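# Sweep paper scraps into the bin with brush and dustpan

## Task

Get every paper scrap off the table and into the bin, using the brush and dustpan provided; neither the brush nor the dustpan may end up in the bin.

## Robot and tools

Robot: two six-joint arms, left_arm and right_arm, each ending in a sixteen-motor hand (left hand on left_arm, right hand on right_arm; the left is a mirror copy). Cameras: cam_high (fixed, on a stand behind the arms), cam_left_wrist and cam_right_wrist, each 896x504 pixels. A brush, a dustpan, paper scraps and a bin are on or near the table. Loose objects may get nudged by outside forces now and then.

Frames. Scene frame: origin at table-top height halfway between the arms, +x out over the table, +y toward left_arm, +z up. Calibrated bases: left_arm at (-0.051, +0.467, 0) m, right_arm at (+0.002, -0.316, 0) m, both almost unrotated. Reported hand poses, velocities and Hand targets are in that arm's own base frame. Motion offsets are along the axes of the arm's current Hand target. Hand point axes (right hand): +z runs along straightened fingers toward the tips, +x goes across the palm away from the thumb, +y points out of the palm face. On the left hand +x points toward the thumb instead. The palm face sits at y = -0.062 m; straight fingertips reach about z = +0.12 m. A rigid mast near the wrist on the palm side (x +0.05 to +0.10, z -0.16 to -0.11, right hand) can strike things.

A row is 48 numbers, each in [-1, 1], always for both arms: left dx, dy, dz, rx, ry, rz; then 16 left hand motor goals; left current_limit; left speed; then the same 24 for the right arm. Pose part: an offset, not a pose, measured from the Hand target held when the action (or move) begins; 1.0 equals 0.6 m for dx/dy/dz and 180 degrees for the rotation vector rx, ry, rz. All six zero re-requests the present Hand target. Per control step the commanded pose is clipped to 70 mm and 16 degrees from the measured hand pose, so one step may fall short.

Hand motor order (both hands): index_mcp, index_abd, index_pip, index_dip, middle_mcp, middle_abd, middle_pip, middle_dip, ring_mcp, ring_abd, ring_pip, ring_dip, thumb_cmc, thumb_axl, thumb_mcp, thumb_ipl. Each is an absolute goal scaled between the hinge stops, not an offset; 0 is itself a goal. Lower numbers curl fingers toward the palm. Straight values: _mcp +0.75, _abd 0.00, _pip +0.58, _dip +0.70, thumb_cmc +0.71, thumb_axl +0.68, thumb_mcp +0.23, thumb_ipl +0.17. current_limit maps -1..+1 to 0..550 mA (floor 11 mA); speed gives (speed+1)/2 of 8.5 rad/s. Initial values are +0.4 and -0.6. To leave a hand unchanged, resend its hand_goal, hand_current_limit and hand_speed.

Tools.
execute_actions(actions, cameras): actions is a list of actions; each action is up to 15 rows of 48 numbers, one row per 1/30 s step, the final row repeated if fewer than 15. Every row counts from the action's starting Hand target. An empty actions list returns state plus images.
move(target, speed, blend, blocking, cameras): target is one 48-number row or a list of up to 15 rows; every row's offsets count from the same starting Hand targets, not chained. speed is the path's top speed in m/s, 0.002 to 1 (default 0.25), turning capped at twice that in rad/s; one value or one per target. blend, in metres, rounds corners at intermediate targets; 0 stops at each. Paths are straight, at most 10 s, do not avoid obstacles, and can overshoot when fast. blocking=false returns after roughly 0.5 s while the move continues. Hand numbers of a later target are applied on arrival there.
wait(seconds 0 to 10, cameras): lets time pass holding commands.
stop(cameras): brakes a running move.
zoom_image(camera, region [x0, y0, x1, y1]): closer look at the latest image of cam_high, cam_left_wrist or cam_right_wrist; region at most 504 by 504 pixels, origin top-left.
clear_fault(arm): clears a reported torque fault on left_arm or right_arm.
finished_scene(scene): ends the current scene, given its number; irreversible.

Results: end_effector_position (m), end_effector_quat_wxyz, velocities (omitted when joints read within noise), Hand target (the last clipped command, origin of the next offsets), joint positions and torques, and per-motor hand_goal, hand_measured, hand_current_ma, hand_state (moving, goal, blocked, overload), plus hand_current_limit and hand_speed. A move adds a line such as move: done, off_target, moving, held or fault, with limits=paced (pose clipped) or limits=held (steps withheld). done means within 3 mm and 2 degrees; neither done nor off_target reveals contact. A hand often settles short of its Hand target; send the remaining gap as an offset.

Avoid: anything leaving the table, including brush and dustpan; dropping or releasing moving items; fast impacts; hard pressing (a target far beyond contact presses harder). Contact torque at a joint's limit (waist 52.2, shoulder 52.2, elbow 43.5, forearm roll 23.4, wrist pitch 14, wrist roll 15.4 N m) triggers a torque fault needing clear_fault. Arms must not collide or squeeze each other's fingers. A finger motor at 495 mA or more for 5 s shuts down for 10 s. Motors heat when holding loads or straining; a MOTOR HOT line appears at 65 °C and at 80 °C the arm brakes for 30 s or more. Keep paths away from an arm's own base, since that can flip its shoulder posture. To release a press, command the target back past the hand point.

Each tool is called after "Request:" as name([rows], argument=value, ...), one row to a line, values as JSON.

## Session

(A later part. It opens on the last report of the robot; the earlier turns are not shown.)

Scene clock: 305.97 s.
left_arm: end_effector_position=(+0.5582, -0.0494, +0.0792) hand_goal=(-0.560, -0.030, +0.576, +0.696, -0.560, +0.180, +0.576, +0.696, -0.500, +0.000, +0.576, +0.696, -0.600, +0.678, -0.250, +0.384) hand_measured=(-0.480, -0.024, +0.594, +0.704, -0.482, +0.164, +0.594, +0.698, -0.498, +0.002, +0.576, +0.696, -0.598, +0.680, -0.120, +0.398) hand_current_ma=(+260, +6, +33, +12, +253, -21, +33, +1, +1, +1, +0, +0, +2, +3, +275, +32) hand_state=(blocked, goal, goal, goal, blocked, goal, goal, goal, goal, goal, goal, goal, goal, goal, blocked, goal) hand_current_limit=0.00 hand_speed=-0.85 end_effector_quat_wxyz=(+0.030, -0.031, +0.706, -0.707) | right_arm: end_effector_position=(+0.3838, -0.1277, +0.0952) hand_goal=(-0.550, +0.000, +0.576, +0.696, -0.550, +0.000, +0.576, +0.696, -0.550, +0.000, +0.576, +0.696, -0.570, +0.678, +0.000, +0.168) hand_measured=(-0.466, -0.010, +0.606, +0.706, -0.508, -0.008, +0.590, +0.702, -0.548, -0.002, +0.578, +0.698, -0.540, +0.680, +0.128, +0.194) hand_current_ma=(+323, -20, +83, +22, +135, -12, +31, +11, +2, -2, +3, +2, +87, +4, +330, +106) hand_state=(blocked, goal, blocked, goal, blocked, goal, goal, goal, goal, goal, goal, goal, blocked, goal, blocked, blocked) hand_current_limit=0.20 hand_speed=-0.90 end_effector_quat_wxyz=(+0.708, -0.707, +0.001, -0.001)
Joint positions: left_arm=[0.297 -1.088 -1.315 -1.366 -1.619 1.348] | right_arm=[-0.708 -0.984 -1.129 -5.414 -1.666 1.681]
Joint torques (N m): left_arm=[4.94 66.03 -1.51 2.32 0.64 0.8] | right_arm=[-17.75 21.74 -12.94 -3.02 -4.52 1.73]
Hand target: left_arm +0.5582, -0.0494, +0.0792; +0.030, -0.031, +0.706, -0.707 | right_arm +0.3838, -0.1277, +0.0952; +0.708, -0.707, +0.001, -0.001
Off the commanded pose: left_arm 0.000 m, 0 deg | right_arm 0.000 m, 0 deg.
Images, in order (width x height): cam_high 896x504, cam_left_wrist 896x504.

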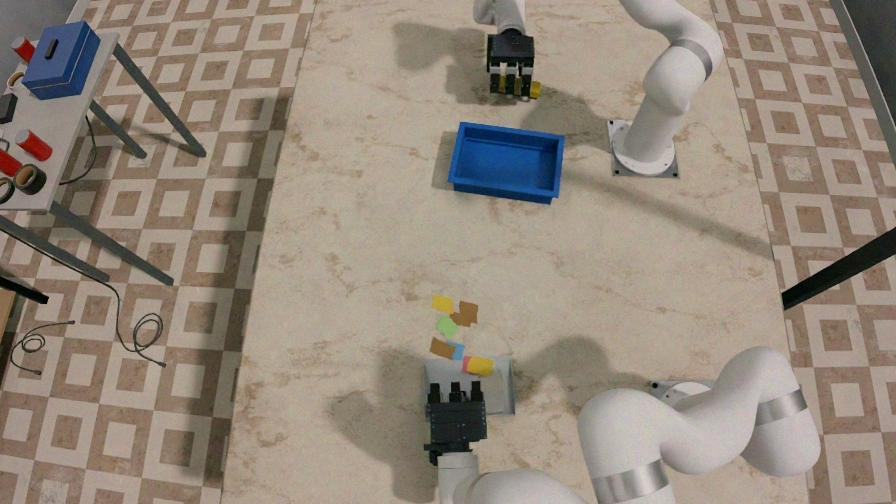

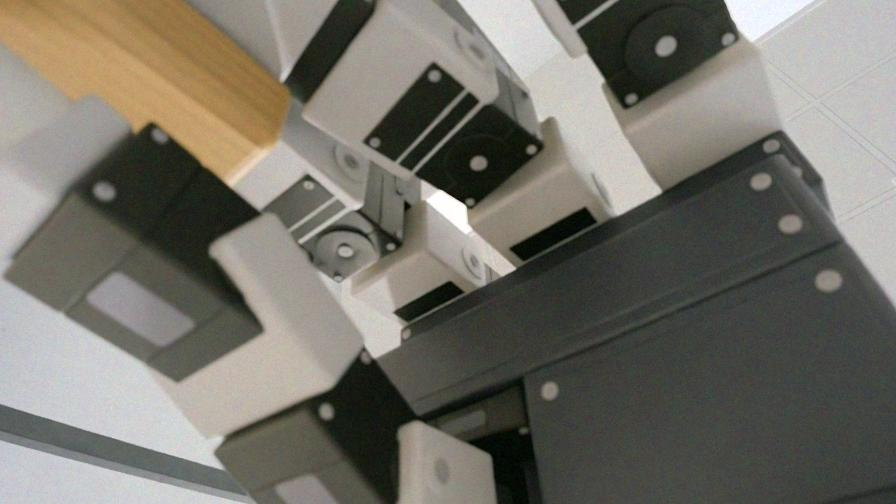

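Request:
execute_actions([
  [[0,0,0,0,0,0,-0.62,-0.03,0.576,0.696,-0.62,0.18,0.576,0.696,-0.5,0,0.576,0.696,-0.6,0.678,-0.4,0.384,0.75,-0.85,0,0,0,0,0,0,-0.55,0,0.576,0.696,-0.55,0,0.576,0.696,-0.55,0,0.576,0.696,-0.571,0.678,0.0,0.168,0.2,-0.9]],
  [[0,0,0,0,0,0,-0.62,-0.03,0.576,0.696,-0.62,0.18,0.576,0.696,-0.5,0,0.576,0.696,-0.6,0.678,-0.4,0.384,0.75,-0.85,0,0,0,0,0,0,-0.55,0,0.576,0.696,-0.55,0,0.576,0.696,-0.55,0,0.576,0.696,-0.571,0.678,0.0,0.168,0.2,-0.9]],
])

Request:
move(target=[0,-0.06,0,0,0,0,-0.62,-0.03,0.576,0.696,-0.62,0.18,0.576,0.696,-0.5,0,0.576,0.696,-0.6,0.678,-0.4,0.384,0.75,-0.85,0,0,0,0,0,0,-0.55,0,0.576,0.696,-0.55,0,0.576,0.696,-0.55,0,0.576,0.696,-0.571,0.678,0.0,0.168,0.2,-0.9], speed=0.04, cameras=["cam_left_wrist","cam_high"])

Request:
zoom_image(camera="cam_high", region=[400, 270, 560, 430])

Scene clock: 312.33 s.
left_arm: end_effector_position=(+0.5582, -0.0494, +0.0792) hand_goal=(-0.620, -0.030, +0.576, +0.696, -0.620, +0.180, +0.576, +0.696, -0.500, +0.000, +0.576, +0.696, -0.600, +0.678, -0.400, +0.384) hand_measured=(-0.496, -0.024, +0.604, +0.708, -0.498, +0.164, +0.608, +0.700, -0.498, +0.002, +0.576, +0.696, -0.598, +0.680, -0.122, +0.406) hand_current_ma=(+474, +6, +59, +17, +455, -21, +66, +3, +1, +1, +0, +0, +3, +3, +481, +66) hand_state=(blocked, goal, blocked, goal, blocked, goal, blocked, goal, goal, goal, goal, goal, goal, goal, blocked, blocked) hand_current_limit=0.75 hand_speed=-0.85 end_effector_quat_wxyz=(+0.030, -0.031, +0.706, -0.707) | right_arm: end_effector_position=(+0.3838, -0.1277, +0.0952) hand_goal=(-0.550, +0.000, +0.576, +0.696, -0.550, +0.000, +0.576, +0.696, -0.550, +0.000, +0.576, +0.696, -0.570, +0.678, +0.000, +0.168) hand_measured=(-0.466, -0.010, +0.606, +0.706, -0.508, -0.008, +0.590, +0.702, -0.548, -0.002, +0.578, +0.698, -0.540, +0.680, +0.128, +0.194) hand_current_ma=(+323, -20, +83, +22, +135, -12, +31, +11, +2, -2, +3, +2, +87, +4, +330, +106) hand_state=(blocked, goal, blocked, goal, blocked, goal, goal, goal, goal, goal, goal, goal, blocked, goal, blocked, blocked) hand_current_limit=0.20 hand_speed=-0.90 end_effector_quat_wxyz=(+0.708, -0.707, +0.001, -0.001)
Joint positions: left_arm=[0.297 -1.088 -1.315 -1.366 -1.619 1.348] | right_arm=[-0.708 -0.984 -1.129 -5.414 -1.666 1.681]
Joint torques (N m): left_arm=[-0.32 59.05 -2.08 1.94 -0.05 0.61] | right_arm=[-17.82 20.41 -13.01 -3.06 -4.46 1.69]
Hand target: left_arm +0.5582, -0.0494, +0.0792; +0.030, -0.031, +0.706, -0.707 | right_arm +0.3838, -0.1277, +0.0952; +0.708, -0.707, +0.001, -0.001
Off the commanded pose: left_arm 0.000 m, 0 deg | right_arm 0.000 m, 0 deg.

Scene clock: 313.60 s.
left_arm: end_effector_position=(+0.5582, -0.0494, +0.1152) hand_goal=(-0.620, -0.030, +0.576, +0.696, -0.620, +0.180, +0.576, +0.696, -0.500, +0.000, +0.576, +0.696, -0.600, +0.678, -0.400, +0.384) hand_measured=(-0.524, -0.022, +0.604, +0.706, -0.534, +0.164, +0.608, +0.708, -0.498, +0.002, +0.576, +0.696, -0.592, +0.680, -0.124, +0.422) hand_current_ma=(+330, +8, +59, +14, +284, -21, +66, +17, +1, +1, +0, +0, +11, +3, +481, +130) hand_state=(blocked, goal, blocked, goal, blocked, goal, blocked, goal, goal, goal, goal, goal, goal, goal, blocked, blocked) hand_current_limit=0.75 hand_speed=-0.85 end_effector_quat_wxyz=(+0.030, -0.031, +0.706, -0.707) | right_arm: end_effector_position=(+0.3838, -0.1277, +0.0952) hand_goal=(-0.550, +0.000, +0.576, +0.696, -0.550, +0.000, +0.576, +0.696, -0.550, +0.000, +0.576, +0.696, -0.570, +0.678, +0.000, +0.168) hand_measured=(-0.466, -0.010, +0.606, +0.706, -0.508, -0.008, +0.590, +0.702, -0.548, -0.002, +0.578, +0.698, -0.540, +0.680, +0.128, +0.194) hand_current_ma=(+323, -20, +83, +22, +135, -12, +31, +11, +2, -2, +3, +2, +87, +4, +330, +106) hand_state=(blocked, goal, blocked, goal, blocked, goal, goal, goal, goal, goal, goal, goal, blocked, goal, blocked, blocked) hand_current_limit=0.20 hand_speed=-0.90 end_effector_quat_wxyz=(+0.708, -0.707, +0.001, -0.001)
Joint positions: left_arm=[0.297 -1.011 -1.278 -1.368 -1.627 1.309] | right_arm=[-0.708 -0.984 -1.129 -5.414 -1.666 1.681]
Joint torques (N m): left_arm=[3.52 68.54 -3.06 -2.64 -3.99 -0.9] | right_arm=[-17.2 21.33 -12.67 -2.75 -4.57 1.67]
Hand target: left_arm +0.5582, -0.0493, +0.1152; +0.030, -0.031, +0.706, -0.707 | right_arm +0.3838, -0.1277, +0.0952; +0.708, -0.707, +0.001, -0.001
Off the commanded pose: left_arm 0.000 m, 0 deg | right_arm 0.000 m, 0 deg.
move: done
Images, in order (width x height): cam_high 896x504, cam_left_wrist 896x504.

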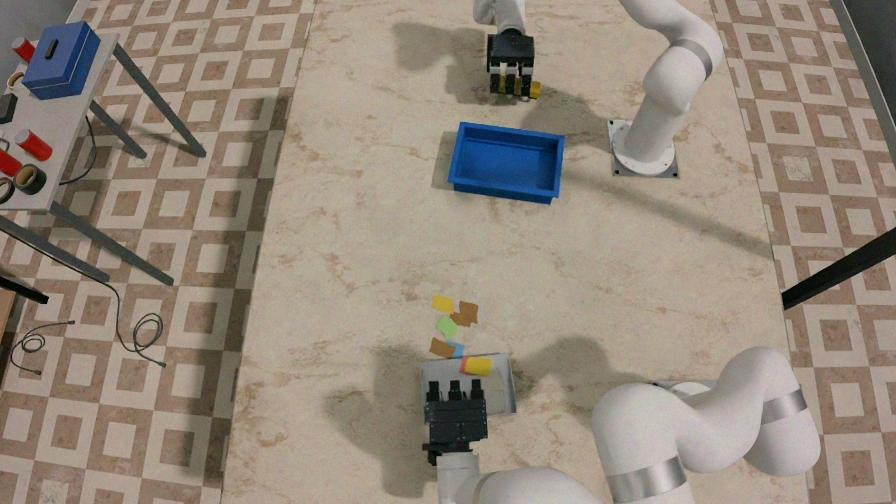

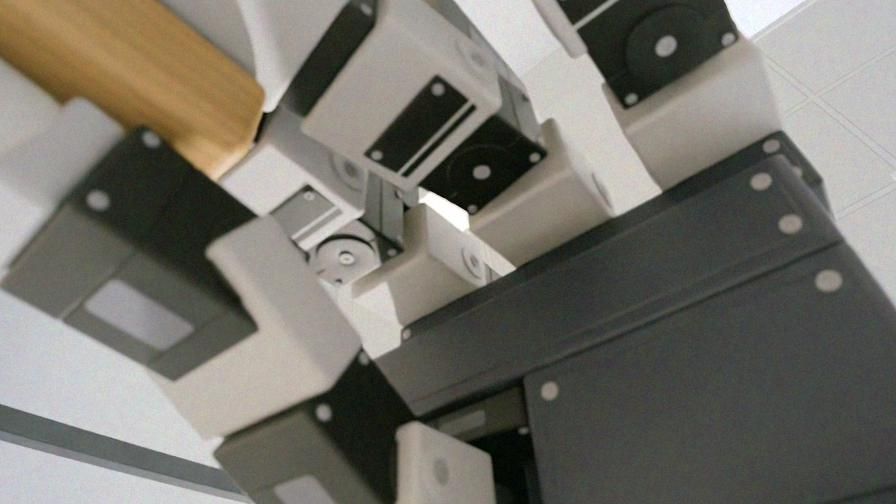

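Scaled by 3.150 from the camera's 896x504 image, which has a finer 1280x720 frame.

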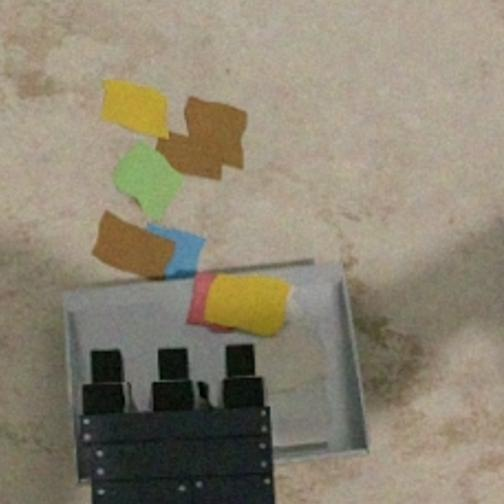

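Request:
move([
  [0,-0.208,0,0,0,0,-0.62,-0.03,0.576,0.696,-0.62,0.18,0.576,0.696,-0.5,0,0.576,0.696,-0.6,0.678,-0.4,0.384,0.75,-0.85,0,0,0,0,0,0,-0.55,0,0.576,0.696,-0.55,0,0.576,0.696,-0.55,0,0.576,0.696,-0.571,0.678,0.0,0.168,0.2,-0.9],
  [0.109,-0.208,0.492,0,0.04,0,-0.62,-0.03,0.576,0.696,-0.62,0.18,0.576,0.696,-0.5,0,0.576,0.696,-0.6,0.678,-0.4,0.384,0.75,-0.85,0,0,0,0,0,0,-0.55,0,0.576,0.696,-0.55,0,0.576,0.696,-0.55,0,0.576,0.696,-0.571,0.678,0.0,0.168,0.2,-0.9],
], speed=0.12, blend=[0.03,0], cameras=["cam_high"])

Request:
zoom_image(camera="cam_high", region=[380, 100, 620, 400])

Scene clock: 319.20 s.
left_arm: end_effector_position=(+0.5185, -0.3489, +0.2403) hand_goal=(-0.620, -0.030, +0.576, +0.696, -0.620, +0.180, +0.576, +0.696, -0.500, +0.000, +0.576, +0.696, -0.600, +0.678, -0.400, +0.384) hand_measured=(-0.524, -0.022, +0.604, +0.704, -0.534, +0.164, +0.608, +0.706, -0.498, +0.002, +0.576, +0.696, -0.590, +0.680, -0.124, +0.424) hand_current_ma=(+330, +8, +59, +9, +282, -21, +66, +14, +1, +1, +0, +0, +13, +3, +481, +136) hand_state=(blocked, goal, blocked, goal, blocked, goal, blocked, goal, goal, goal, goal, goal, goal, goal, blocked, blocked) hand_current_limit=0.75 hand_speed=-0.85 end_effector_quat_wxyz=(-0.014, +0.014, +0.707, -0.707) | right_arm: end_effector_position=(+0.3838, -0.1277, +0.0952) hand_goal=(-0.550, +0.000, +0.576, +0.696, -0.550, +0.000, +0.576, +0.696, -0.550, +0.000, +0.576, +0.696, -0.570, +0.678, +0.000, +0.168) hand_measured=(-0.466, -0.010, +0.606, +0.706, -0.508, -0.008, +0.590, +0.702, -0.548, -0.002, +0.578, +0.698, -0.540, +0.680, +0.128, +0.194) hand_current_ma=(+323, -20, +83, +22, +135, -12, +31, +11, +2, -2, +3, +2, +87, +4, +330, +106) hand_state=(blocked, goal, blocked, goal, blocked, goal, goal, goal, goal, goal, goal, goal, blocked, goal, blocked, blocked) hand_current_limit=0.20 hand_speed=-0.90 end_effector_quat_wxyz=(+0.708, -0.707, +0.001, -0.001)
Joint positions: left_arm=[-0.232 -0.723 -1.132 -1.748 -1.495 1.169] | right_arm=[-0.708 -0.984 -1.129 -5.414 -1.666 1.681]
Joint torques (N m): left_arm=[-6.6 28.75 -19.55 -3.72 0.61 -0.84] | right_arm=[-16.51 21.49 -12.33 -2.67 -4.68 1.6]
Hand target: left_arm +0.5185, -0.3490, +0.2403; -0.014, +0.014, +0.707, -0.707 | right_arm +0.3838, -0.1277, +0.0952; +0.708, -0.707, +0.001, -0.001
Off the commanded pose: left_arm 0.000 m, 0 deg | right_arm 0.000 m, 0 deg.
move: done
Images, in order (width x height): cam_high 896x504.

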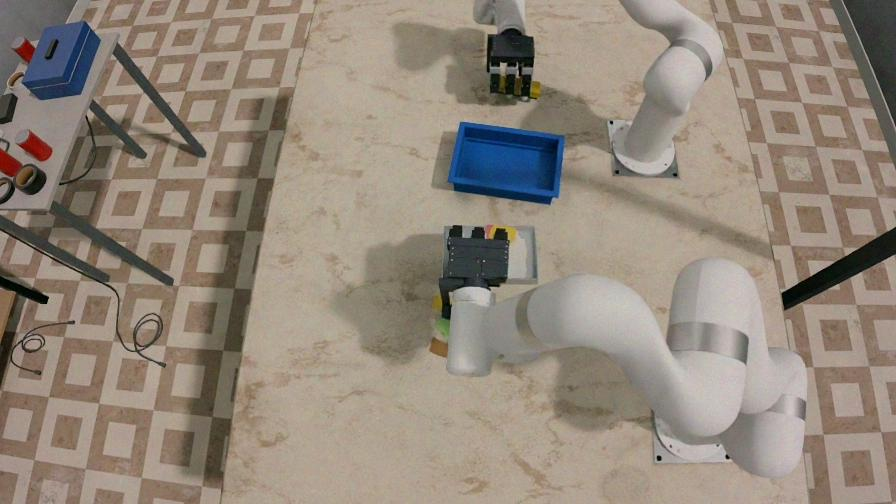

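Scaled by 1.680 from the camera's 896x504 image, which has a finer 1280x720 frame.

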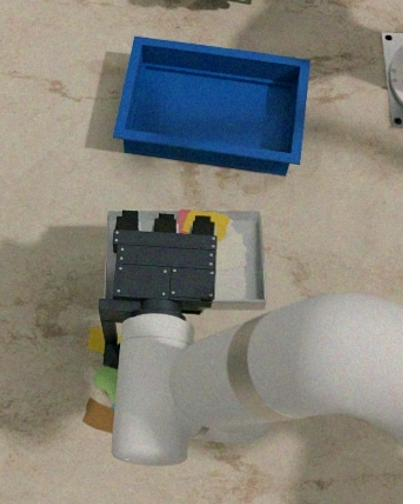

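Request:
move(target=[0.0526,0,0.541,0,0.041,0,-0.62,-0.03,0.576,0.696,-0.62,0.18,0.576,0.696,-0.5,0,0.576,0.696,-0.6,0.678,-0.4,0.384,0.75,-0.85,0,0,0,0,0,0,-0.55,0,0.576,0.696,-0.55,0,0.576,0.696,-0.55,0,0.576,0.696,-0.571,0.678,0.0,0.168,0.2,-0.9], speed=0.12, cameras=["cam_high"])

Request:
zoom_image(camera="cam_high", region=[420, 60, 600, 260])

Scene clock: 323.53 s.
left_arm: end_effector_position=(+0.4742, -0.6721, +0.2406) hand_goal=(-0.620, -0.030, +0.576, +0.696, -0.620, +0.180, +0.576, +0.696, -0.500, +0.000, +0.576, +0.696, -0.600, +0.678, -0.400, +0.384) hand_measured=(-0.524, -0.022, +0.604, +0.704, -0.536, +0.164, +0.608, +0.706, -0.500, +0.002, +0.576, +0.696, -0.590, +0.680, -0.124, +0.424) hand_current_ma=(+329, +7, +59, +9, +280, -21, +66, +14, +1, +1, +0, +0, +14, +3, +481, +138) hand_state=(blocked, goal, blocked, goal, blocked, goal, blocked, goal, goal, goal, goal, goal, goal, goal, blocked, blocked) hand_current_limit=0.75 hand_speed=-0.85 end_effector_quat_wxyz=(-0.059, +0.059, +0.704, -0.705) | right_arm: end_effector_position=(+0.3838, -0.1277, +0.0952) hand_goal=(-0.550, +0.000, +0.576, +0.696, -0.550, +0.000, +0.576, +0.696, -0.550, +0.000, +0.576, +0.696, -0.570, +0.678, +0.000, +0.168) hand_measured=(-0.466, -0.010, +0.606, +0.706, -0.508, -0.008, +0.590, +0.702, -0.548, -0.002, +0.578, +0.698, -0.540, +0.680, +0.128, +0.194) hand_current_ma=(+323, -20, +83, +22, +135, -12, +31, +11, +2, -2, +3, +2, +87, +4, +330, +106) hand_state=(blocked, goal, blocked, goal, blocked, goal, goal, goal, goal, goal, goal, goal, blocked, goal, blocked, blocked) hand_current_limit=0.20 hand_speed=-0.90 end_effector_quat_wxyz=(+0.708, -0.707, +0.001, -0.001)
Joint positions: left_arm=[-0.71 -0.997 -1.642 -2.02 -1.256 0.998] | right_arm=[-0.708 -0.984 -1.129 -5.414 -1.666 1.681]
Joint torques (N m): left_arm=[-6.49 42.39 -21.72 -1.36 0.67 -0.99] | right_arm=[-17.42 21.48 -12.99 -2.83 -4.57 1.68]
Hand target: left_arm +0.4741, -0.6721, +0.2406; -0.059, +0.059, +0.704, -0.705 | right_arm +0.3838, -0.1277, +0.0952; +0.708, -0.707, +0.001, -0.001
Off the commanded pose: left_arm 0.000 m, 0 deg | right_arm 0.000 m, 0 deg.
move: done
Images, in order (width x height): cam_high 896x504.

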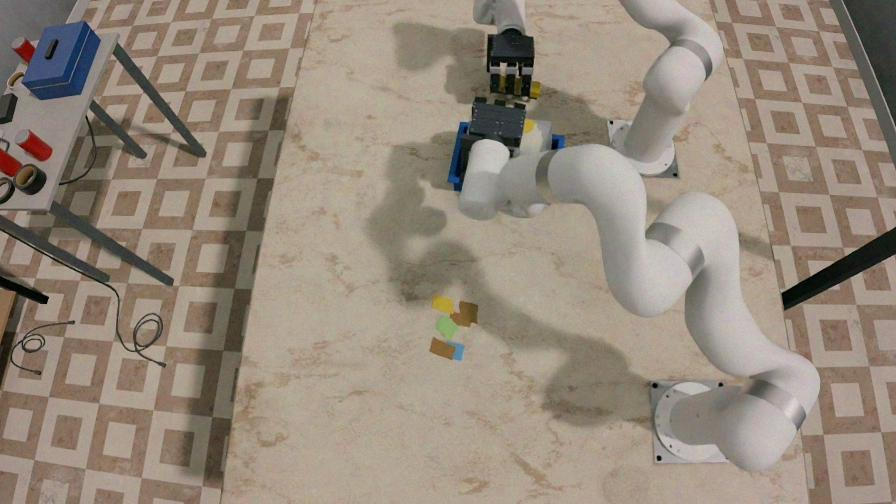

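Scaled by 2.520 from the camera's 896x504 image, which has a finer 1280x720 frame.

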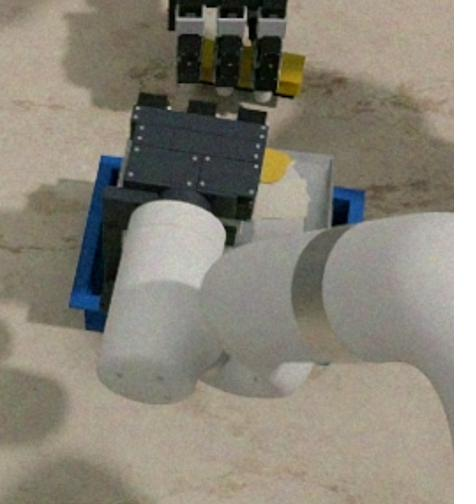

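Request:
move(target=[0,0.025,0,-0.222,0,0,-0.62,-0.03,0.576,0.696,-0.62,0.18,0.576,0.696,-0.5,0,0.576,0.696,-0.6,0.678,-0.4,0.384,0.75,-0.85,0,0,0,0,0,0,-0.55,0,0.576,0.696,-0.55,0,0.576,0.696,-0.55,0,0.576,0.696,-0.571,0.678,0.0,0.168,0.2,-0.9], speed=0.25, cameras=["cam_high","cam_left_wrist"])

Request:
zoom_image(camera="cam_high", region=[420, 60, 600, 260])

Scene clock: 326.37 s.
left_arm: end_effector_position=(+0.4742, -0.6721, +0.2256) hand_goal=(-0.620, -0.030, +0.576, +0.696, -0.620, +0.180, +0.576, +0.696, -0.500, +0.000, +0.576, +0.696, -0.600, +0.678, -0.400, +0.384) hand_measured=(-0.524, -0.022, +0.604, +0.706, -0.536, +0.166, +0.608, +0.706, -0.498, +0.002, +0.576, +0.696, -0.592, +0.680, -0.124, +0.424) hand_current_ma=(+329, +7, +59, +13, +280, -21, +71, +14, +3, +1, +0, +0, +12, +3, +481, +138) hand_state=(blocked, goal, blocked, goal, blocked, goal, blocked, goal, goal, goal, goal, goal, goal, goal, blocked, blocked) hand_current_limit=0.75 hand_speed=-0.85 end_effector_quat_wxyz=(-0.036, +0.076, +0.903, -0.422) | right_arm: end_effector_position=(+0.3838, -0.1277, +0.0952) hand_goal=(-0.550, +0.000, +0.576, +0.696, -0.550, +0.000, +0.576, +0.696, -0.550, +0.000, +0.576, +0.696, -0.570, +0.678, +0.000, +0.168) hand_measured=(-0.466, -0.010, +0.606, +0.706, -0.508, -0.008, +0.590, +0.702, -0.548, -0.002, +0.578, +0.698, -0.540, +0.680, +0.128, +0.194) hand_current_ma=(+323, -20, +83, +22, +135, -12, +31, +11, +2, -2, +3, +2, +87, +4, +330, +106) hand_state=(blocked, goal, blocked, goal, blocked, goal, goal, goal, goal, goal, goal, goal, blocked, goal, blocked, blocked) hand_current_limit=0.20 hand_speed=-0.90 end_effector_quat_wxyz=(+0.708, -0.707, +0.001, -0.001)
Joint positions: left_arm=[-0.83 -1.022 -1.95 -1.206 -0.705 0.225] | right_arm=[-0.708 -0.984 -1.129 -5.414 -1.666 1.681]
Joint torques (N m): left_arm=[-6.89 42.37 -24.38 0.36 -2.47 -0.82] | right_arm=[-17.13 20.71 -12.55 -2.87 -4.55 1.64]
Hand target: left_arm +0.4741, -0.6721, +0.2256; -0.036, +0.076, +0.903, -0.422 | right_arm +0.3838, -0.1277, +0.0952; +0.708, -0.707, +0.001, -0.001
Off the commanded pose: left_arm 0.000 m, 0 deg | right_arm 0.000 m, 0 deg.
move: done
Images, in order (width x height): cam_high 896x504, cam_left_wrist 896x504.

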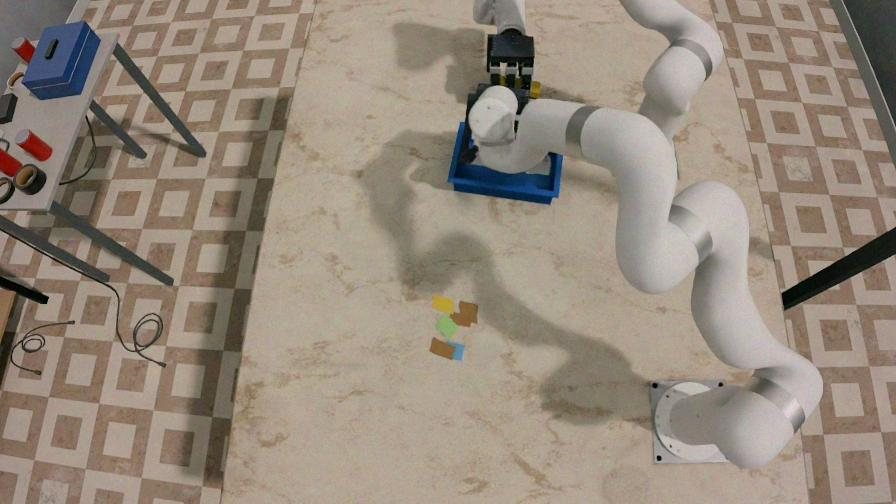

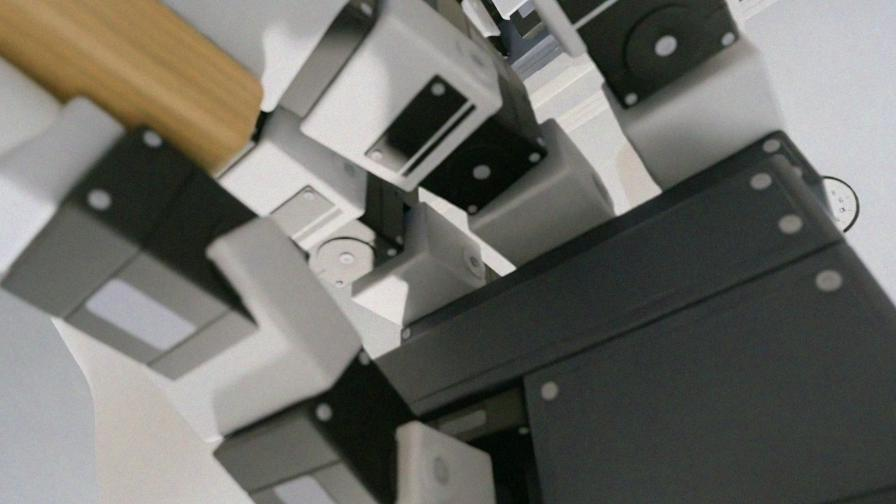

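Scaled by 2.520 from the camera's 896x504 image, which has a finer 1280x720 frame.

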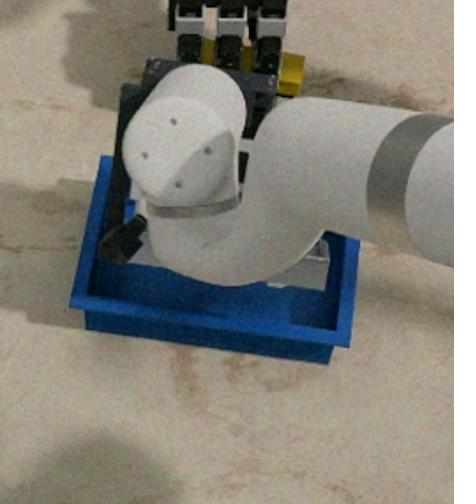

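Request:
move(target=[0,0.0,0,-0.18,0,0,-0.62,-0.03,0.576,0.696,-0.62,0.18,0.576,0.696,-0.5,0,0.576,0.696,-0.6,0.678,-0.4,0.384,0.75,-0.85,0,0,0,0,0,0,-0.55,0,0.576,0.696,-0.55,0,0.576,0.696,-0.55,0,0.576,0.696,-0.571,0.678,0.0,0.168,0.2,-0.9], speed=0.25, cameras=["cam_high","cam_left_wrist"])

Request:
zoom_image(camera="cam_high", region=[420, 60, 600, 260])

Scene clock: 329.90 s.
left_arm: end_effector_position=(+0.4735, -0.6711, +0.2254) hand_goal=(-0.620, -0.030, +0.576, +0.696, -0.620, +0.180, +0.576, +0.696, -0.500, +0.000, +0.576, +0.696, -0.600, +0.678, -0.400, +0.384) hand_measured=(-0.524, -0.022, +0.614, +0.712, -0.536, +0.166, +0.620, +0.714, -0.494, +0.002, +0.576, +0.696, -0.592, +0.680, -0.132, +0.424) hand_current_ma=(+329, +7, +89, +28, +280, -21, +107, +33, +8, +1, +0, +0, +10, +3, +481, +138) hand_state=(blocked, goal, blocked, goal, blocked, goal, blocked, goal, goal, goal, goal, goal, goal, goal, blocked, blocked) hand_current_limit=0.75 hand_speed=-0.85 end_effector_quat_wxyz=(+0.003, +0.085, +0.981, -0.172) | right_arm: end_effector_position=(+0.3838, -0.1277, +0.0952) hand_goal=(-0.550, +0.000, +0.576, +0.696, -0.550, +0.000, +0.576, +0.696, -0.550, +0.000, +0.576, +0.696, -0.570, +0.678, +0.000, +0.168) hand_measured=(-0.466, -0.010, +0.606, +0.706, -0.508, -0.008, +0.590, +0.702, -0.548, -0.002, +0.578, +0.698, -0.540, +0.680, +0.128, +0.194) hand_current_ma=(+323, -20, +83, +22, +135, -12, +31, +11, +2, -2, +3, +2, +87, +4, +330, +106) hand_state=(blocked, goal, blocked, goal, blocked, goal, goal, goal, goal, goal, goal, goal, blocked, goal, blocked, blocked) hand_current_limit=0.20 hand_speed=-0.90 end_effector_quat_wxyz=(+0.708, -0.707, +0.001, -0.001)
Joint positions: left_arm=[-0.949 -1.435 -2.768 -0.248 -1.075 -0.687] | right_arm=[-0.708 -0.984 -1.129 -5.414 -1.666 1.681]
Joint torques (N m): left_arm=[-8.33 50.21 -23.36 3.23 -2.33 -0.74] | right_arm=[-18.49 21.07 -12.01 -2.98 -4.53 1.67]
Hand target: left_arm +0.4741, -0.6721, +0.2256; -0.013, +0.083, +0.985, -0.153 | right_arm +0.3838, -0.1277, +0.0952; +0.708, -0.707, +0.001, -0.001
Off the commanded pose: left_arm 0.001 m, 3 deg | right_arm 0.000 m, 0 deg.
elbow stopped short (left arm): the move would have taken joint 3 (elbow) straighter than the controller allows.
move: off_target (left_arm)
Images, in order (width x height): cam_high 896x504, cam_left_wrist 896x504.

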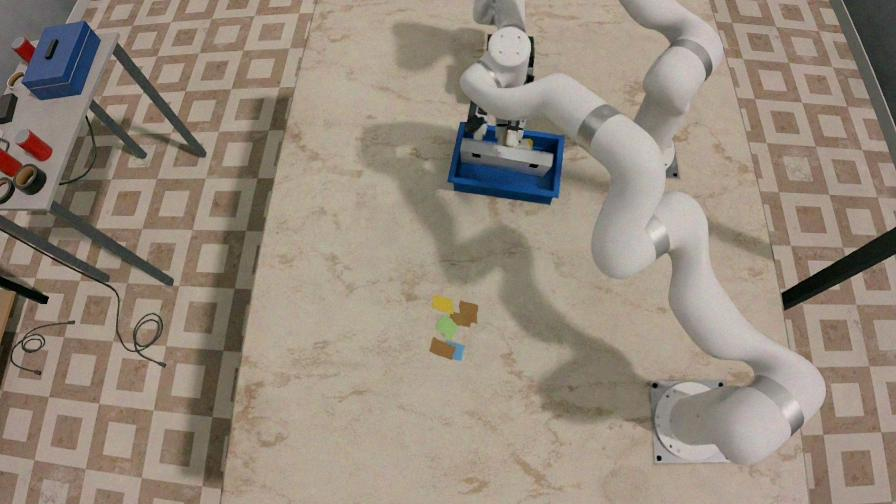

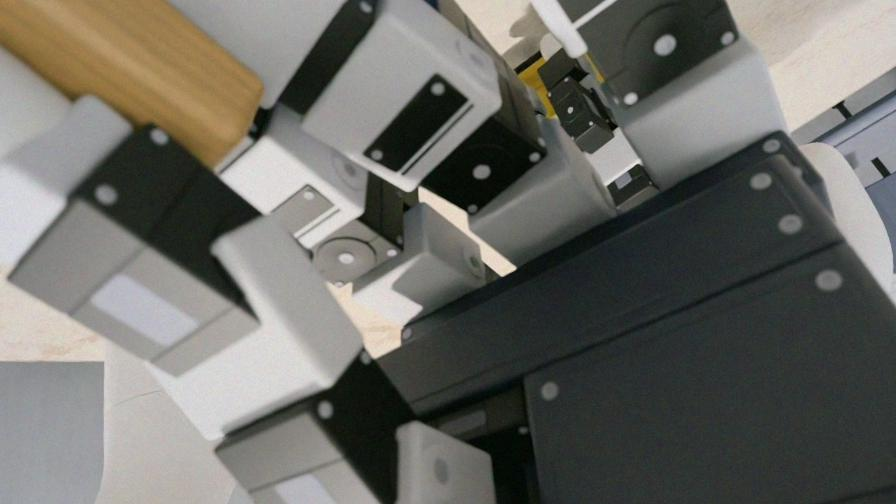

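Scaled by 2.520 from the camera's 896x504 image, which has a finer 1280x720 frame.

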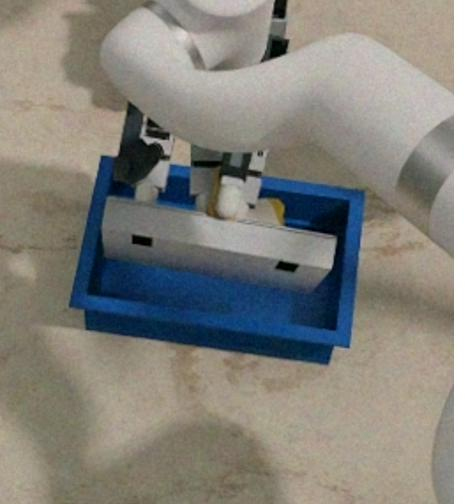

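Request:
move([
  [0,0.0,0,0.06,0,0,-0.62,-0.03,0.576,0.696,-0.62,0.18,0.576,0.696,-0.5,0,0.576,0.696,-0.6,0.678,-0.4,0.384,0.75,-0.85,0,0,0,0,0,0,-0.55,0,0.576,0.696,-0.55,0,0.576,0.696,-0.55,0,0.576,0.696,-0.571,0.678,0.0,0.168,0.2,-0.9],
  [0,0.0,0,0.01,0,0,-0.62,-0.03,0.576,0.696,-0.62,0.18,0.576,0.696,-0.5,0,0.576,0.696,-0.6,0.678,-0.4,0.384,0.75,-0.85,0,0,0,0,0,0,-0.55,0,0.576,0.696,-0.55,0,0.576,0.696,-0.55,0,0.576,0.696,-0.571,0.678,0.0,0.168,0.2,-0.9],
  [0,0.0,0,0.06,0,0,-0.62,-0.03,0.576,0.696,-0.62,0.18,0.576,0.696,-0.5,0,0.576,0.696,-0.6,0.678,-0.4,0.384,0.75,-0.85,0,0,0,0,0,0,-0.55,0,0.576,0.696,-0.55,0,0.576,0.696,-0.55,0,0.576,0.696,-0.571,0.678,0.0,0.168,0.2,-0.9],
  [0,0.0,0,0.01,0,0,-0.62,-0.03,0.576,0.696,-0.62,0.18,0.576,0.696,-0.5,0,0.576,0.696,-0.6,0.678,-0.4,0.384,0.75,-0.85,0,0,0,0,0,0,-0.55,0,0.576,0.696,-0.55,0,0.576,0.696,-0.55,0,0.576,0.696,-0.571,0.678,0.0,0.168,0.2,-0.9],
], speed=0.5, cameras=["cam_high"])

Request:
zoom_image(camera="cam_high", region=[420, 60, 600, 260])

Scene clock: 334.50 s.
left_arm: end_effector_position=(+0.4735, -0.6712, +0.2254) hand_goal=(-0.620, -0.030, +0.576, +0.696, -0.620, +0.180, +0.576, +0.696, -0.500, +0.000, +0.576, +0.696, -0.600, +0.678, -0.400, +0.384) hand_measured=(-0.524, -0.022, +0.616, +0.712, -0.536, +0.166, +0.620, +0.714, -0.494, +0.002, +0.576, +0.696, -0.592, +0.680, -0.134, +0.424) hand_current_ma=(+329, +7, +92, +29, +280, -21, +110, +33, +9, +1, +0, +0, +9, +3, +481, +138) hand_state=(blocked, goal, blocked, goal, blocked, goal, blocked, goal, goal, goal, goal, goal, goal, goal, blocked, blocked) hand_current_limit=0.75 hand_speed=-0.85 end_effector_quat_wxyz=(-0.005, +0.084, +0.980, -0.179) | right_arm: end_effector_position=(+0.3838, -0.1277, +0.0952) hand_goal=(-0.550, +0.000, +0.576, +0.696, -0.550, +0.000, +0.576, +0.696, -0.550, +0.000, +0.576, +0.696, -0.570, +0.678, +0.000, +0.168) hand_measured=(-0.466, -0.010, +0.606, +0.706, -0.508, -0.008, +0.590, +0.702, -0.548, -0.002, +0.578, +0.698, -0.540, +0.680, +0.128, +0.194) hand_current_ma=(+323, -20, +83, +22, +135, -12, +31, +11, +2, -2, +3, +2, +87, +4, +330, +106) hand_state=(blocked, goal, blocked, goal, blocked, goal, goal, goal, goal, goal, goal, goal, blocked, goal, blocked, blocked) hand_current_limit=0.20 hand_speed=-0.90 end_effector_quat_wxyz=(+0.708, -0.707, +0.001, -0.001)
Joint positions: left_arm=[-0.943 -1.436 -2.768 -0.274 -1.078 -0.673] | right_arm=[-0.708 -0.984 -1.129 -5.414 -1.666 1.681]
Joint torques (N m): left_arm=[-6.22 49.95 -23.71 2.94 -2.23 -0.93] | right_arm=[-16.83 20.95 -12.01 -3.2 -4.54 1.68]
Hand target: left_arm +0.4741, -0.6721, +0.2256; -0.014, +0.083, +0.982, -0.169 | right_arm +0.3838, -0.1277, +0.0952; +0.708, -0.707, +0.001, -0.001
Off the commanded pose: left_arm 0.001 m, 2 deg | right_arm 0.000 m, 0 deg.
elbow stopped short (left arm): the move would have taken joint 3 (elbow) straighter than the controller allows.
move: done
Images, in order (width x height): cam_high 896x504.

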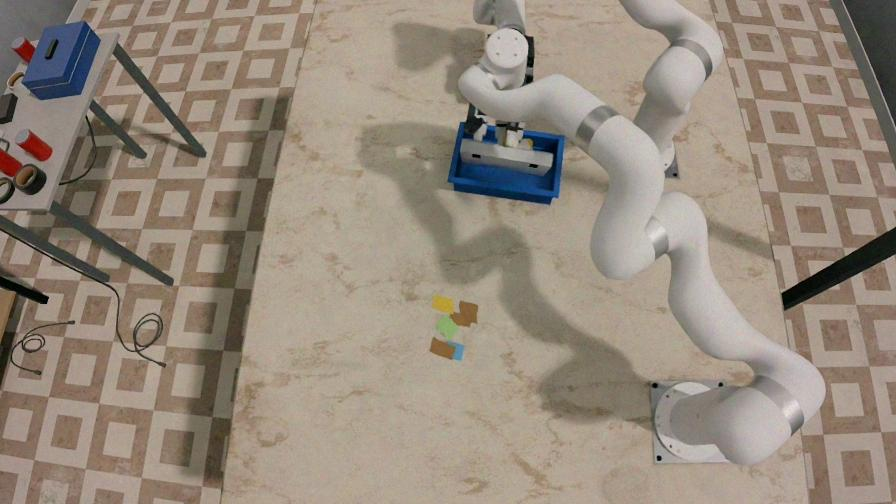

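Scaled by 2.520 from the camera's 896x504 image, which has a finer 1280x720 frame.

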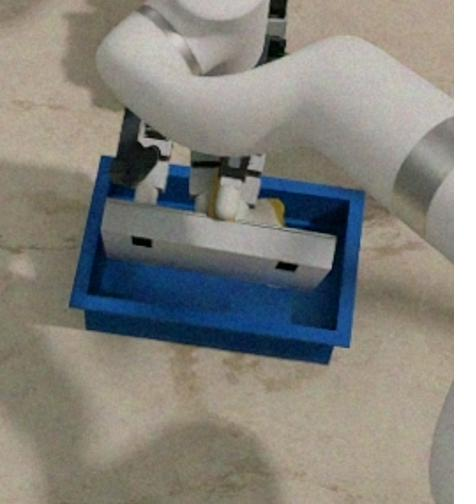

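Request:
move(target=[0,0.0,0,0.392,0,0,-0.62,-0.03,0.576,0.696,-0.62,0.18,0.576,0.696,-0.5,0,0.576,0.696,-0.6,0.678,-0.4,0.384,0.75,-0.85,0,0,0,0,0,0,-0.55,0,0.576,0.696,-0.55,0,0.576,0.696,-0.55,0,0.576,0.696,-0.571,0.678,0.0,0.168,0.2,-0.9], speed=0.3, cameras=[])

Request:
move(target=[-0.0,-0.02,-0.55,0.0,0,0,-0.62,-0.03,0.576,0.696,-0.62,0.18,0.576,0.696,-0.5,0,0.576,0.696,-0.6,0.678,-0.4,0.384,0.75,-0.85,0,0,0,0,0,0,-0.55,0,0.576,0.696,-0.55,0,0.576,0.696,-0.55,0,0.576,0.696,-0.571,0.678,0.0,0.168,0.2,-0.9], speed=0.15, cameras=["cam_high"])

Request:
zoom_image(camera="cam_high", region=[400, 100, 600, 300])

Scene clock: 338.03 s.
left_arm: end_effector_position=(+0.4741, -0.6721, +0.2256) hand_goal=(-0.620, -0.030, +0.576, +0.696, -0.620, +0.180, +0.576, +0.696, -0.500, +0.000, +0.576, +0.696, -0.600, +0.678, -0.400, +0.384) hand_measured=(-0.524, -0.022, +0.616, +0.706, -0.536, +0.166, +0.620, +0.708, -0.498, +0.002, +0.576, +0.696, -0.592, +0.680, -0.134, +0.424) hand_current_ma=(+329, +7, +92, +16, +280, -21, +110, +18, +1, +1, +0, +0, +12, +3, +481, +138) hand_state=(blocked, goal, blocked, goal, blocked, goal, blocked, goal, goal, goal, goal, goal, goal, goal, blocked, blocked) hand_current_limit=0.75 hand_speed=-0.85 end_effector_quat_wxyz=(-0.059, +0.059, +0.704, -0.705) | right_arm: end_effector_position=(+0.3838, -0.1277, +0.0952) hand_goal=(-0.550, +0.000, +0.576, +0.696, -0.550, +0.000, +0.576, +0.696, -0.550, +0.000, +0.576, +0.696, -0.570, +0.678, +0.000, +0.168) hand_measured=(-0.466, -0.010, +0.606, +0.706, -0.508, -0.008, +0.590, +0.702, -0.548, -0.002, +0.578, +0.698, -0.540, +0.680, +0.128, +0.194) hand_current_ma=(+323, -20, +83, +22, +135, -12, +31, +11, +2, -2, +3, +2, +87, +4, +330, +106) hand_state=(blocked, goal, blocked, goal, blocked, goal, goal, goal, goal, goal, goal, goal, blocked, goal, blocked, blocked) hand_current_limit=0.20 hand_speed=-0.90 end_effector_quat_wxyz=(+0.708, -0.707, +0.001, -0.001)
Joint positions: left_arm=[-0.711 -1.021 -1.647 -2.025 -1.264 1.017] | right_arm=[-0.708 -0.984 -1.129 -5.414 -1.666 1.681]
Joint torques (N m): left_arm=[5.5 42.66 -8.17 -4.68 -3.74 0.57] | right_arm=[-17.26 22.31 -12.47 -2.45 -4.6 1.64]
Hand target: left_arm +0.4741, -0.6721, +0.2256; -0.059, +0.059, +0.704, -0.705 | right_arm +0.3838, -0.1277, +0.0952; +0.708, -0.707, +0.001, -0.001
Off the commanded pose: left_arm 0.000 m, 0 deg | right_arm 0.000 m, 0 deg.
move: done
No camera images: "cameras" was empty.

Scene clock: 340.70 s.
left_arm: end_effector_position=(+0.5294, -0.3468, +0.2373) hand_goal=(-0.620, -0.030, +0.576, +0.696, -0.620, +0.180, +0.576, +0.696, -0.500, +0.000, +0.576, +0.696, -0.600, +0.678, -0.400, +0.384) hand_measured=(-0.524, -0.022, +0.616, +0.702, -0.536, +0.166, +0.620, +0.706, -0.500, +0.002, +0.576, +0.696, -0.590, +0.680, -0.134, +0.426) hand_current_ma=(+329, +7, +92, +8, +276, -21, +110, +15, +0, +1, +0, +0, +15, +3, +481, +145) hand_state=(blocked, goal, blocked, goal, blocked, goal, blocked, goal, goal, goal, goal, goal, goal, goal, blocked, blocked) hand_current_limit=0.75 hand_speed=-0.85 end_effector_quat_wxyz=(-0.059, +0.059, +0.704, -0.705) | right_arm: end_effector_position=(+0.3838, -0.1277, +0.0952) hand_goal=(-0.550, +0.000, +0.576, +0.696, -0.550, +0.000, +0.576, +0.696, -0.550, +0.000, +0.576, +0.696, -0.570, +0.678, +0.000, +0.168) hand_measured=(-0.466, -0.010, +0.606, +0.706, -0.508, -0.008, +0.590, +0.702, -0.548, -0.002, +0.578, +0.698, -0.540, +0.680, +0.128, +0.194) hand_current_ma=(+323, -20, +83, +22, +135, -12, +31, +11, +2, -2, +3, +2, +87, +4, +330, +106) hand_state=(blocked, goal, blocked, goal, blocked, goal, goal, goal, goal, goal, goal, goal, blocked, goal, blocked, blocked) hand_current_limit=0.20 hand_speed=-0.90 end_effector_quat_wxyz=(+0.708, -0.707, +0.001, -0.001)
Joint positions: left_arm=[-0.223 -0.798 -1.261 -1.62 -1.547 1.109] | right_arm=[-0.708 -0.984 -1.129 -5.414 -1.666 1.681]
Joint torques (N m): left_arm=[6.44 69.27 -5.05 0.78 -3.85 0.63] | right_arm=[-18.39 21.4 -12.07 -2.56 -4.54 1.69]
Hand target: left_arm +0.5294, -0.3467, +0.2373; -0.059, +0.059, +0.704, -0.705 | right_arm +0.3838, -0.1277, +0.0952; +0.708, -0.707, +0.001, -0.001
Off the commanded pose: left_arm 0.000 m, 0 deg | right_arm 0.000 m, 0 deg.
move: done
Images, in order (width x height): cam_high 896x504.

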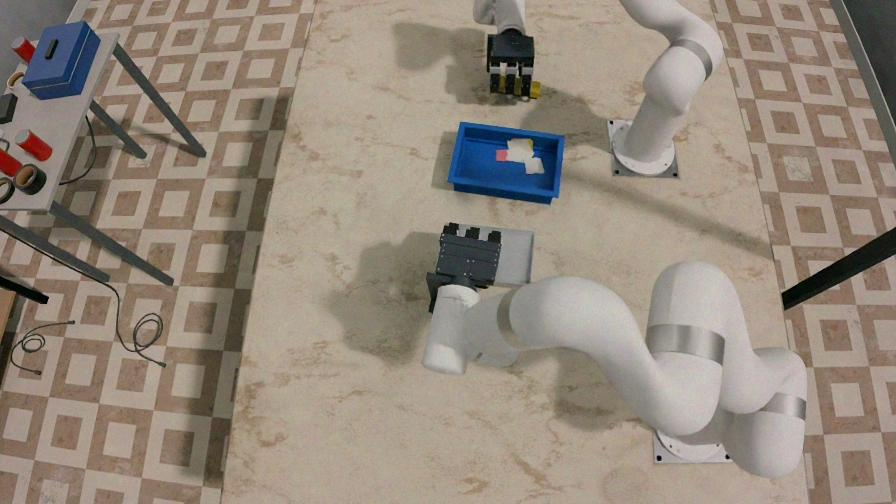

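Scaled by 2.520 from the camera's 896x504 image, which has a finer 1280x720 frame.

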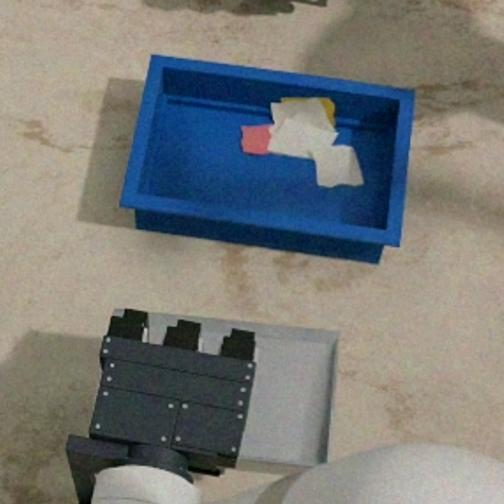

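Request:
move([
  [-0.04,0,-0.527,0,-0.017,0,-0.62,-0.03,0.576,0.696,-0.62,0.18,0.576,0.696,-0.5,0,0.576,0.696,-0.6,0.678,-0.4,0.384,0.75,-0.85,0,0,0,0,0,0,-0.55,0,0.576,0.696,-0.55,0,0.576,0.696,-0.55,0,0.576,0.696,-0.571,0.678,0.0,0.168,0.2,-0.9],
  [-0.04,0.19,-0.527,0,-0.017,0,-0.62,-0.03,0.576,0.696,-0.62,0.18,0.576,0.696,-0.5,0,0.576,0.696,-0.6,0.678,-0.4,0.384,0.75,-0.85,0,0,0,0,0,0,-0.55,0,0.576,0.696,-0.55,0,0.576,0.696,-0.55,0,0.576,0.696,-0.571,0.678,0.0,0.168,0.2,-0.9],
], speed=[0.15,0.1], cameras=["cam_high"])

Request:
zoom_image(camera="cam_high", region=[380, 270, 560, 450])

Scene clock: 346.13 s.
left_arm: end_effector_position=(+0.6060, -0.0391, +0.1230) hand_goal=(-0.620, -0.030, +0.576, +0.696, -0.620, +0.180, +0.576, +0.696, -0.500, +0.000, +0.576, +0.696, -0.600, +0.678, -0.400, +0.384) hand_measured=(-0.524, -0.022, +0.616, +0.702, -0.538, +0.166, +0.620, +0.706, -0.500, +0.002, +0.576, +0.696, -0.588, +0.680, -0.132, +0.426) hand_current_ma=(+329, +7, +92, +6, +272, -21, +110, +15, +0, +1, +0, +0, +17, +3, +481, +146) hand_state=(blocked, goal, blocked, goal, blocked, goal, blocked, goal, goal, goal, goal, goal, goal, goal, blocked, blocked) hand_current_limit=0.75 hand_speed=-0.85 end_effector_quat_wxyz=(-0.041, +0.041, +0.706, -0.706) | right_arm: end_effector_position=(+0.3838, -0.1277, +0.0952) hand_goal=(-0.550, +0.000, +0.576, +0.696, -0.550, +0.000, +0.576, +0.696, -0.550, +0.000, +0.576, +0.696, -0.570, +0.678, +0.000, +0.168) hand_measured=(-0.466, -0.010, +0.606, +0.706, -0.508, -0.008, +0.590, +0.702, -0.548, -0.002, +0.578, +0.698, -0.540, +0.680, +0.128, +0.194) hand_current_ma=(+323, -20, +83, +22, +135, -12, +31, +11, +2, -2, +3, +2, +87, +4, +330, +106) hand_state=(blocked, goal, blocked, goal, blocked, goal, goal, goal, goal, goal, goal, goal, blocked, goal, blocked, blocked) hand_current_limit=0.20 hand_speed=-0.90 end_effector_quat_wxyz=(+0.708, -0.707, +0.001, -0.001)
Joint positions: left_arm=[0.264 -1.146 -1.601 -1.227 -1.735 1.144] | right_arm=[-0.708 -0.984 -1.129 -5.414 -1.666 1.681]
Joint torques (N m): left_arm=[-6.88 39.14 -19.23 1.57 0.49 0.73] | right_arm=[-16.94 20.42 -12.35 -3.12 -4.49 1.7]
Hand target: left_arm +0.6060, -0.0391, +0.1230; -0.041, +0.041, +0.706, -0.706 | right_arm +0.3838, -0.1277, +0.0952; +0.708, -0.707, +0.001, -0.001
Off the commanded pose: left_arm 0.000 m, 0 deg | right_arm 0.000 m, 0 deg.
move: done
Images, in order (width x height): cam_high 896x504.

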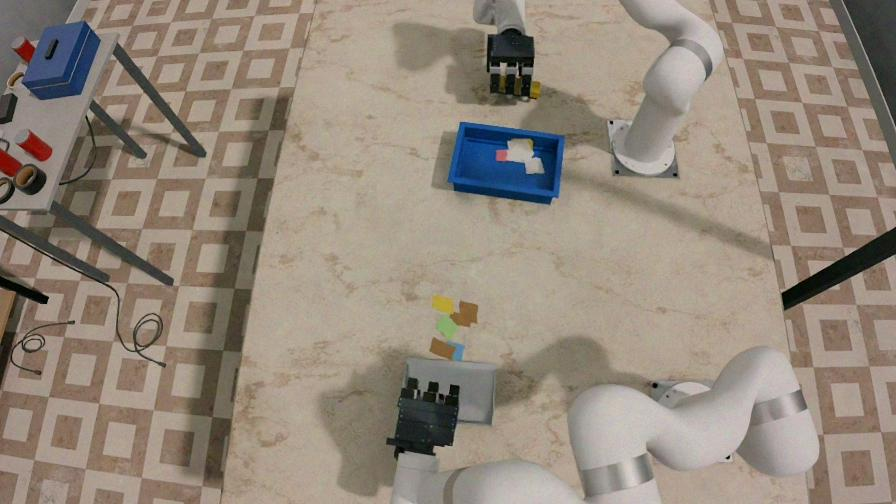

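Scaled by 2.800 from the camera's 896x504 image, which has a finer 1280x720 frame.

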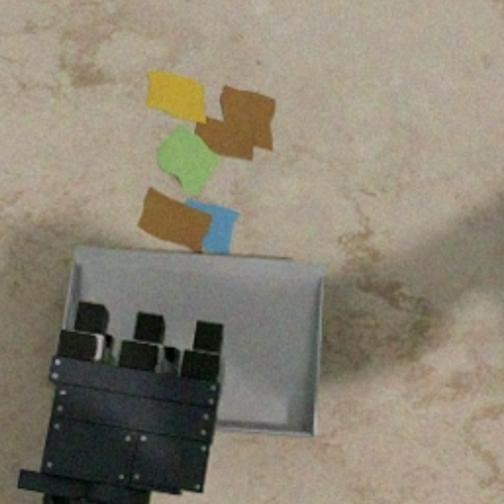

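Request:
move([
  [0,0,-0.014,0,0,0,-0.62,-0.03,0.576,0.696,-0.62,0.18,0.576,0.696,-0.5,0,0.576,0.696,-0.6,0.678,-0.4,0.384,0.75,-0.85,0,0,0,0,0,0,-0.55,0,0.576,0.696,-0.55,0,0.576,0.696,-0.55,0,0.576,0.696,-0.571,0.678,0.0,0.168,0.2,-0.9],
  [0,0.062,-0.014,0,0,0,-0.62,-0.03,0.576,0.696,-0.62,0.18,0.576,0.696,-0.5,0,0.576,0.696,-0.6,0.678,-0.4,0.384,0.75,-0.85,0,0,0,0,0,0,-0.55,0,0.576,0.696,-0.55,0,0.576,0.696,-0.55,0,0.576,0.696,-0.571,0.678,0.0,0.168,0.2,-0.9],
], speed=[0.05,0.04], cameras=["cam_high"])

Request:
zoom_image(camera="cam_high", region=[380, 270, 560, 450])

Scene clock: 348.60 s.
left_arm: end_effector_position=(+0.6070, -0.0308, +0.0858) hand_goal=(-0.620, -0.030, +0.576, +0.696, -0.620, +0.180, +0.576, +0.696, -0.500, +0.000, +0.576, +0.696, -0.600, +0.678, -0.400, +0.384) hand_measured=(-0.526, -0.022, +0.616, +0.700, -0.538, +0.166, +0.620, +0.706, -0.500, +0.002, +0.576, +0.696, -0.594, +0.680, -0.132, +0.426) hand_current_ma=(+326, +7, +92, +5, +269, -20, +110, +15, +0, +1, +0, +0, +8, +3, +481, +146) hand_state=(blocked, goal, blocked, goal, blocked, goal, blocked, goal, goal, goal, goal, goal, goal, goal, blocked, blocked) hand_current_limit=0.75 hand_speed=-0.85 end_effector_quat_wxyz=(-0.041, +0.041, +0.706, -0.706) | right_arm: end_effector_position=(+0.3838, -0.1277, +0.0952) hand_goal=(-0.550, +0.000, +0.576, +0.696, -0.550, +0.000, +0.576, +0.696, -0.550, +0.000, +0.576, +0.696, -0.570, +0.678, +0.000, +0.168) hand_measured=(-0.466, -0.010, +0.606, +0.706, -0.508, -0.008, +0.590, +0.702, -0.548, -0.002, +0.578, +0.698, -0.540, +0.680, +0.128, +0.194) hand_current_ma=(+323, -20, +83, +22, +135, -12, +31, +11, +2, -2, +3, +2, +87, +4, +330, +106) hand_state=(blocked, goal, blocked, goal, blocked, goal, goal, goal, goal, goal, goal, goal, blocked, goal, blocked, blocked) hand_current_limit=0.20 hand_speed=-0.90 end_effector_quat_wxyz=(+0.708, -0.707, +0.001, -0.001)
Joint positions: left_arm=[0.276 -1.226 -1.654 -1.213 -1.73 1.171] | right_arm=[-0.708 -0.984 -1.129 -5.414 -1.666 1.681]
Joint torques (N m): left_arm=[2.71 40.53 -18.35 1.36 0.81 0.69] | right_arm=[-17.4 21.35 -12 -3.05 -4.52 1.7]
Hand target: left_arm +0.6069, -0.0308, +0.0858; -0.041, +0.041, +0.706, -0.706 | right_arm +0.3838, -0.1277, +0.0952; +0.708, -0.707, +0.001, -0.001
Off the commanded pose: left_arm 0.000 m, 0 deg | right_arm 0.000 m, 0 deg.
move: done
Images, in order (width x height): cam_high 896x504.

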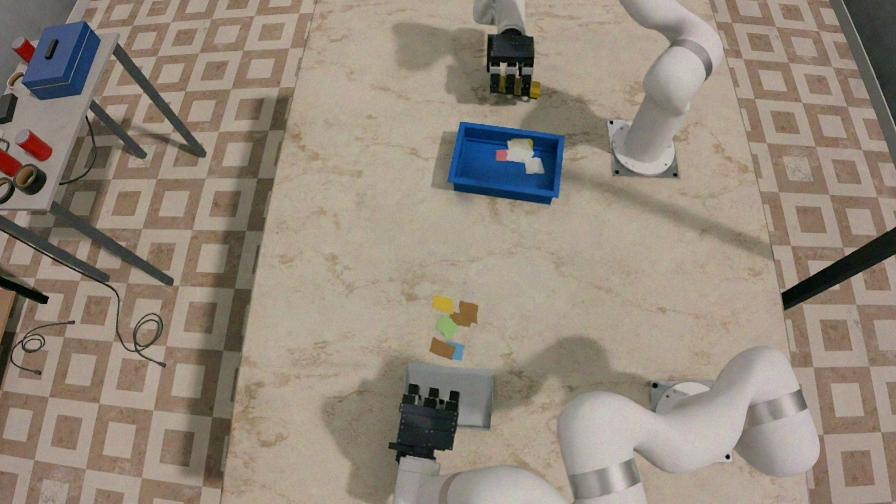

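Scaled by 2.800 from the camera's 896x504 image, which has a finer 1280x720 frame.

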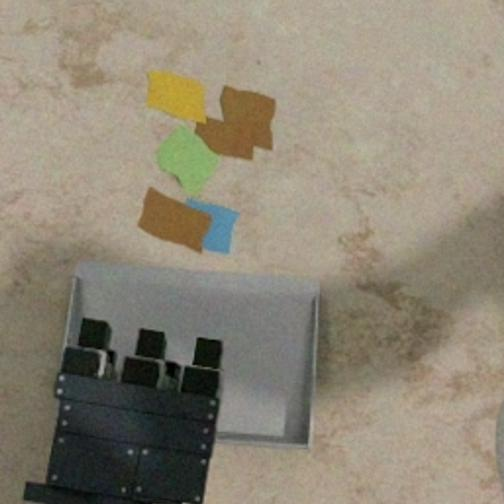

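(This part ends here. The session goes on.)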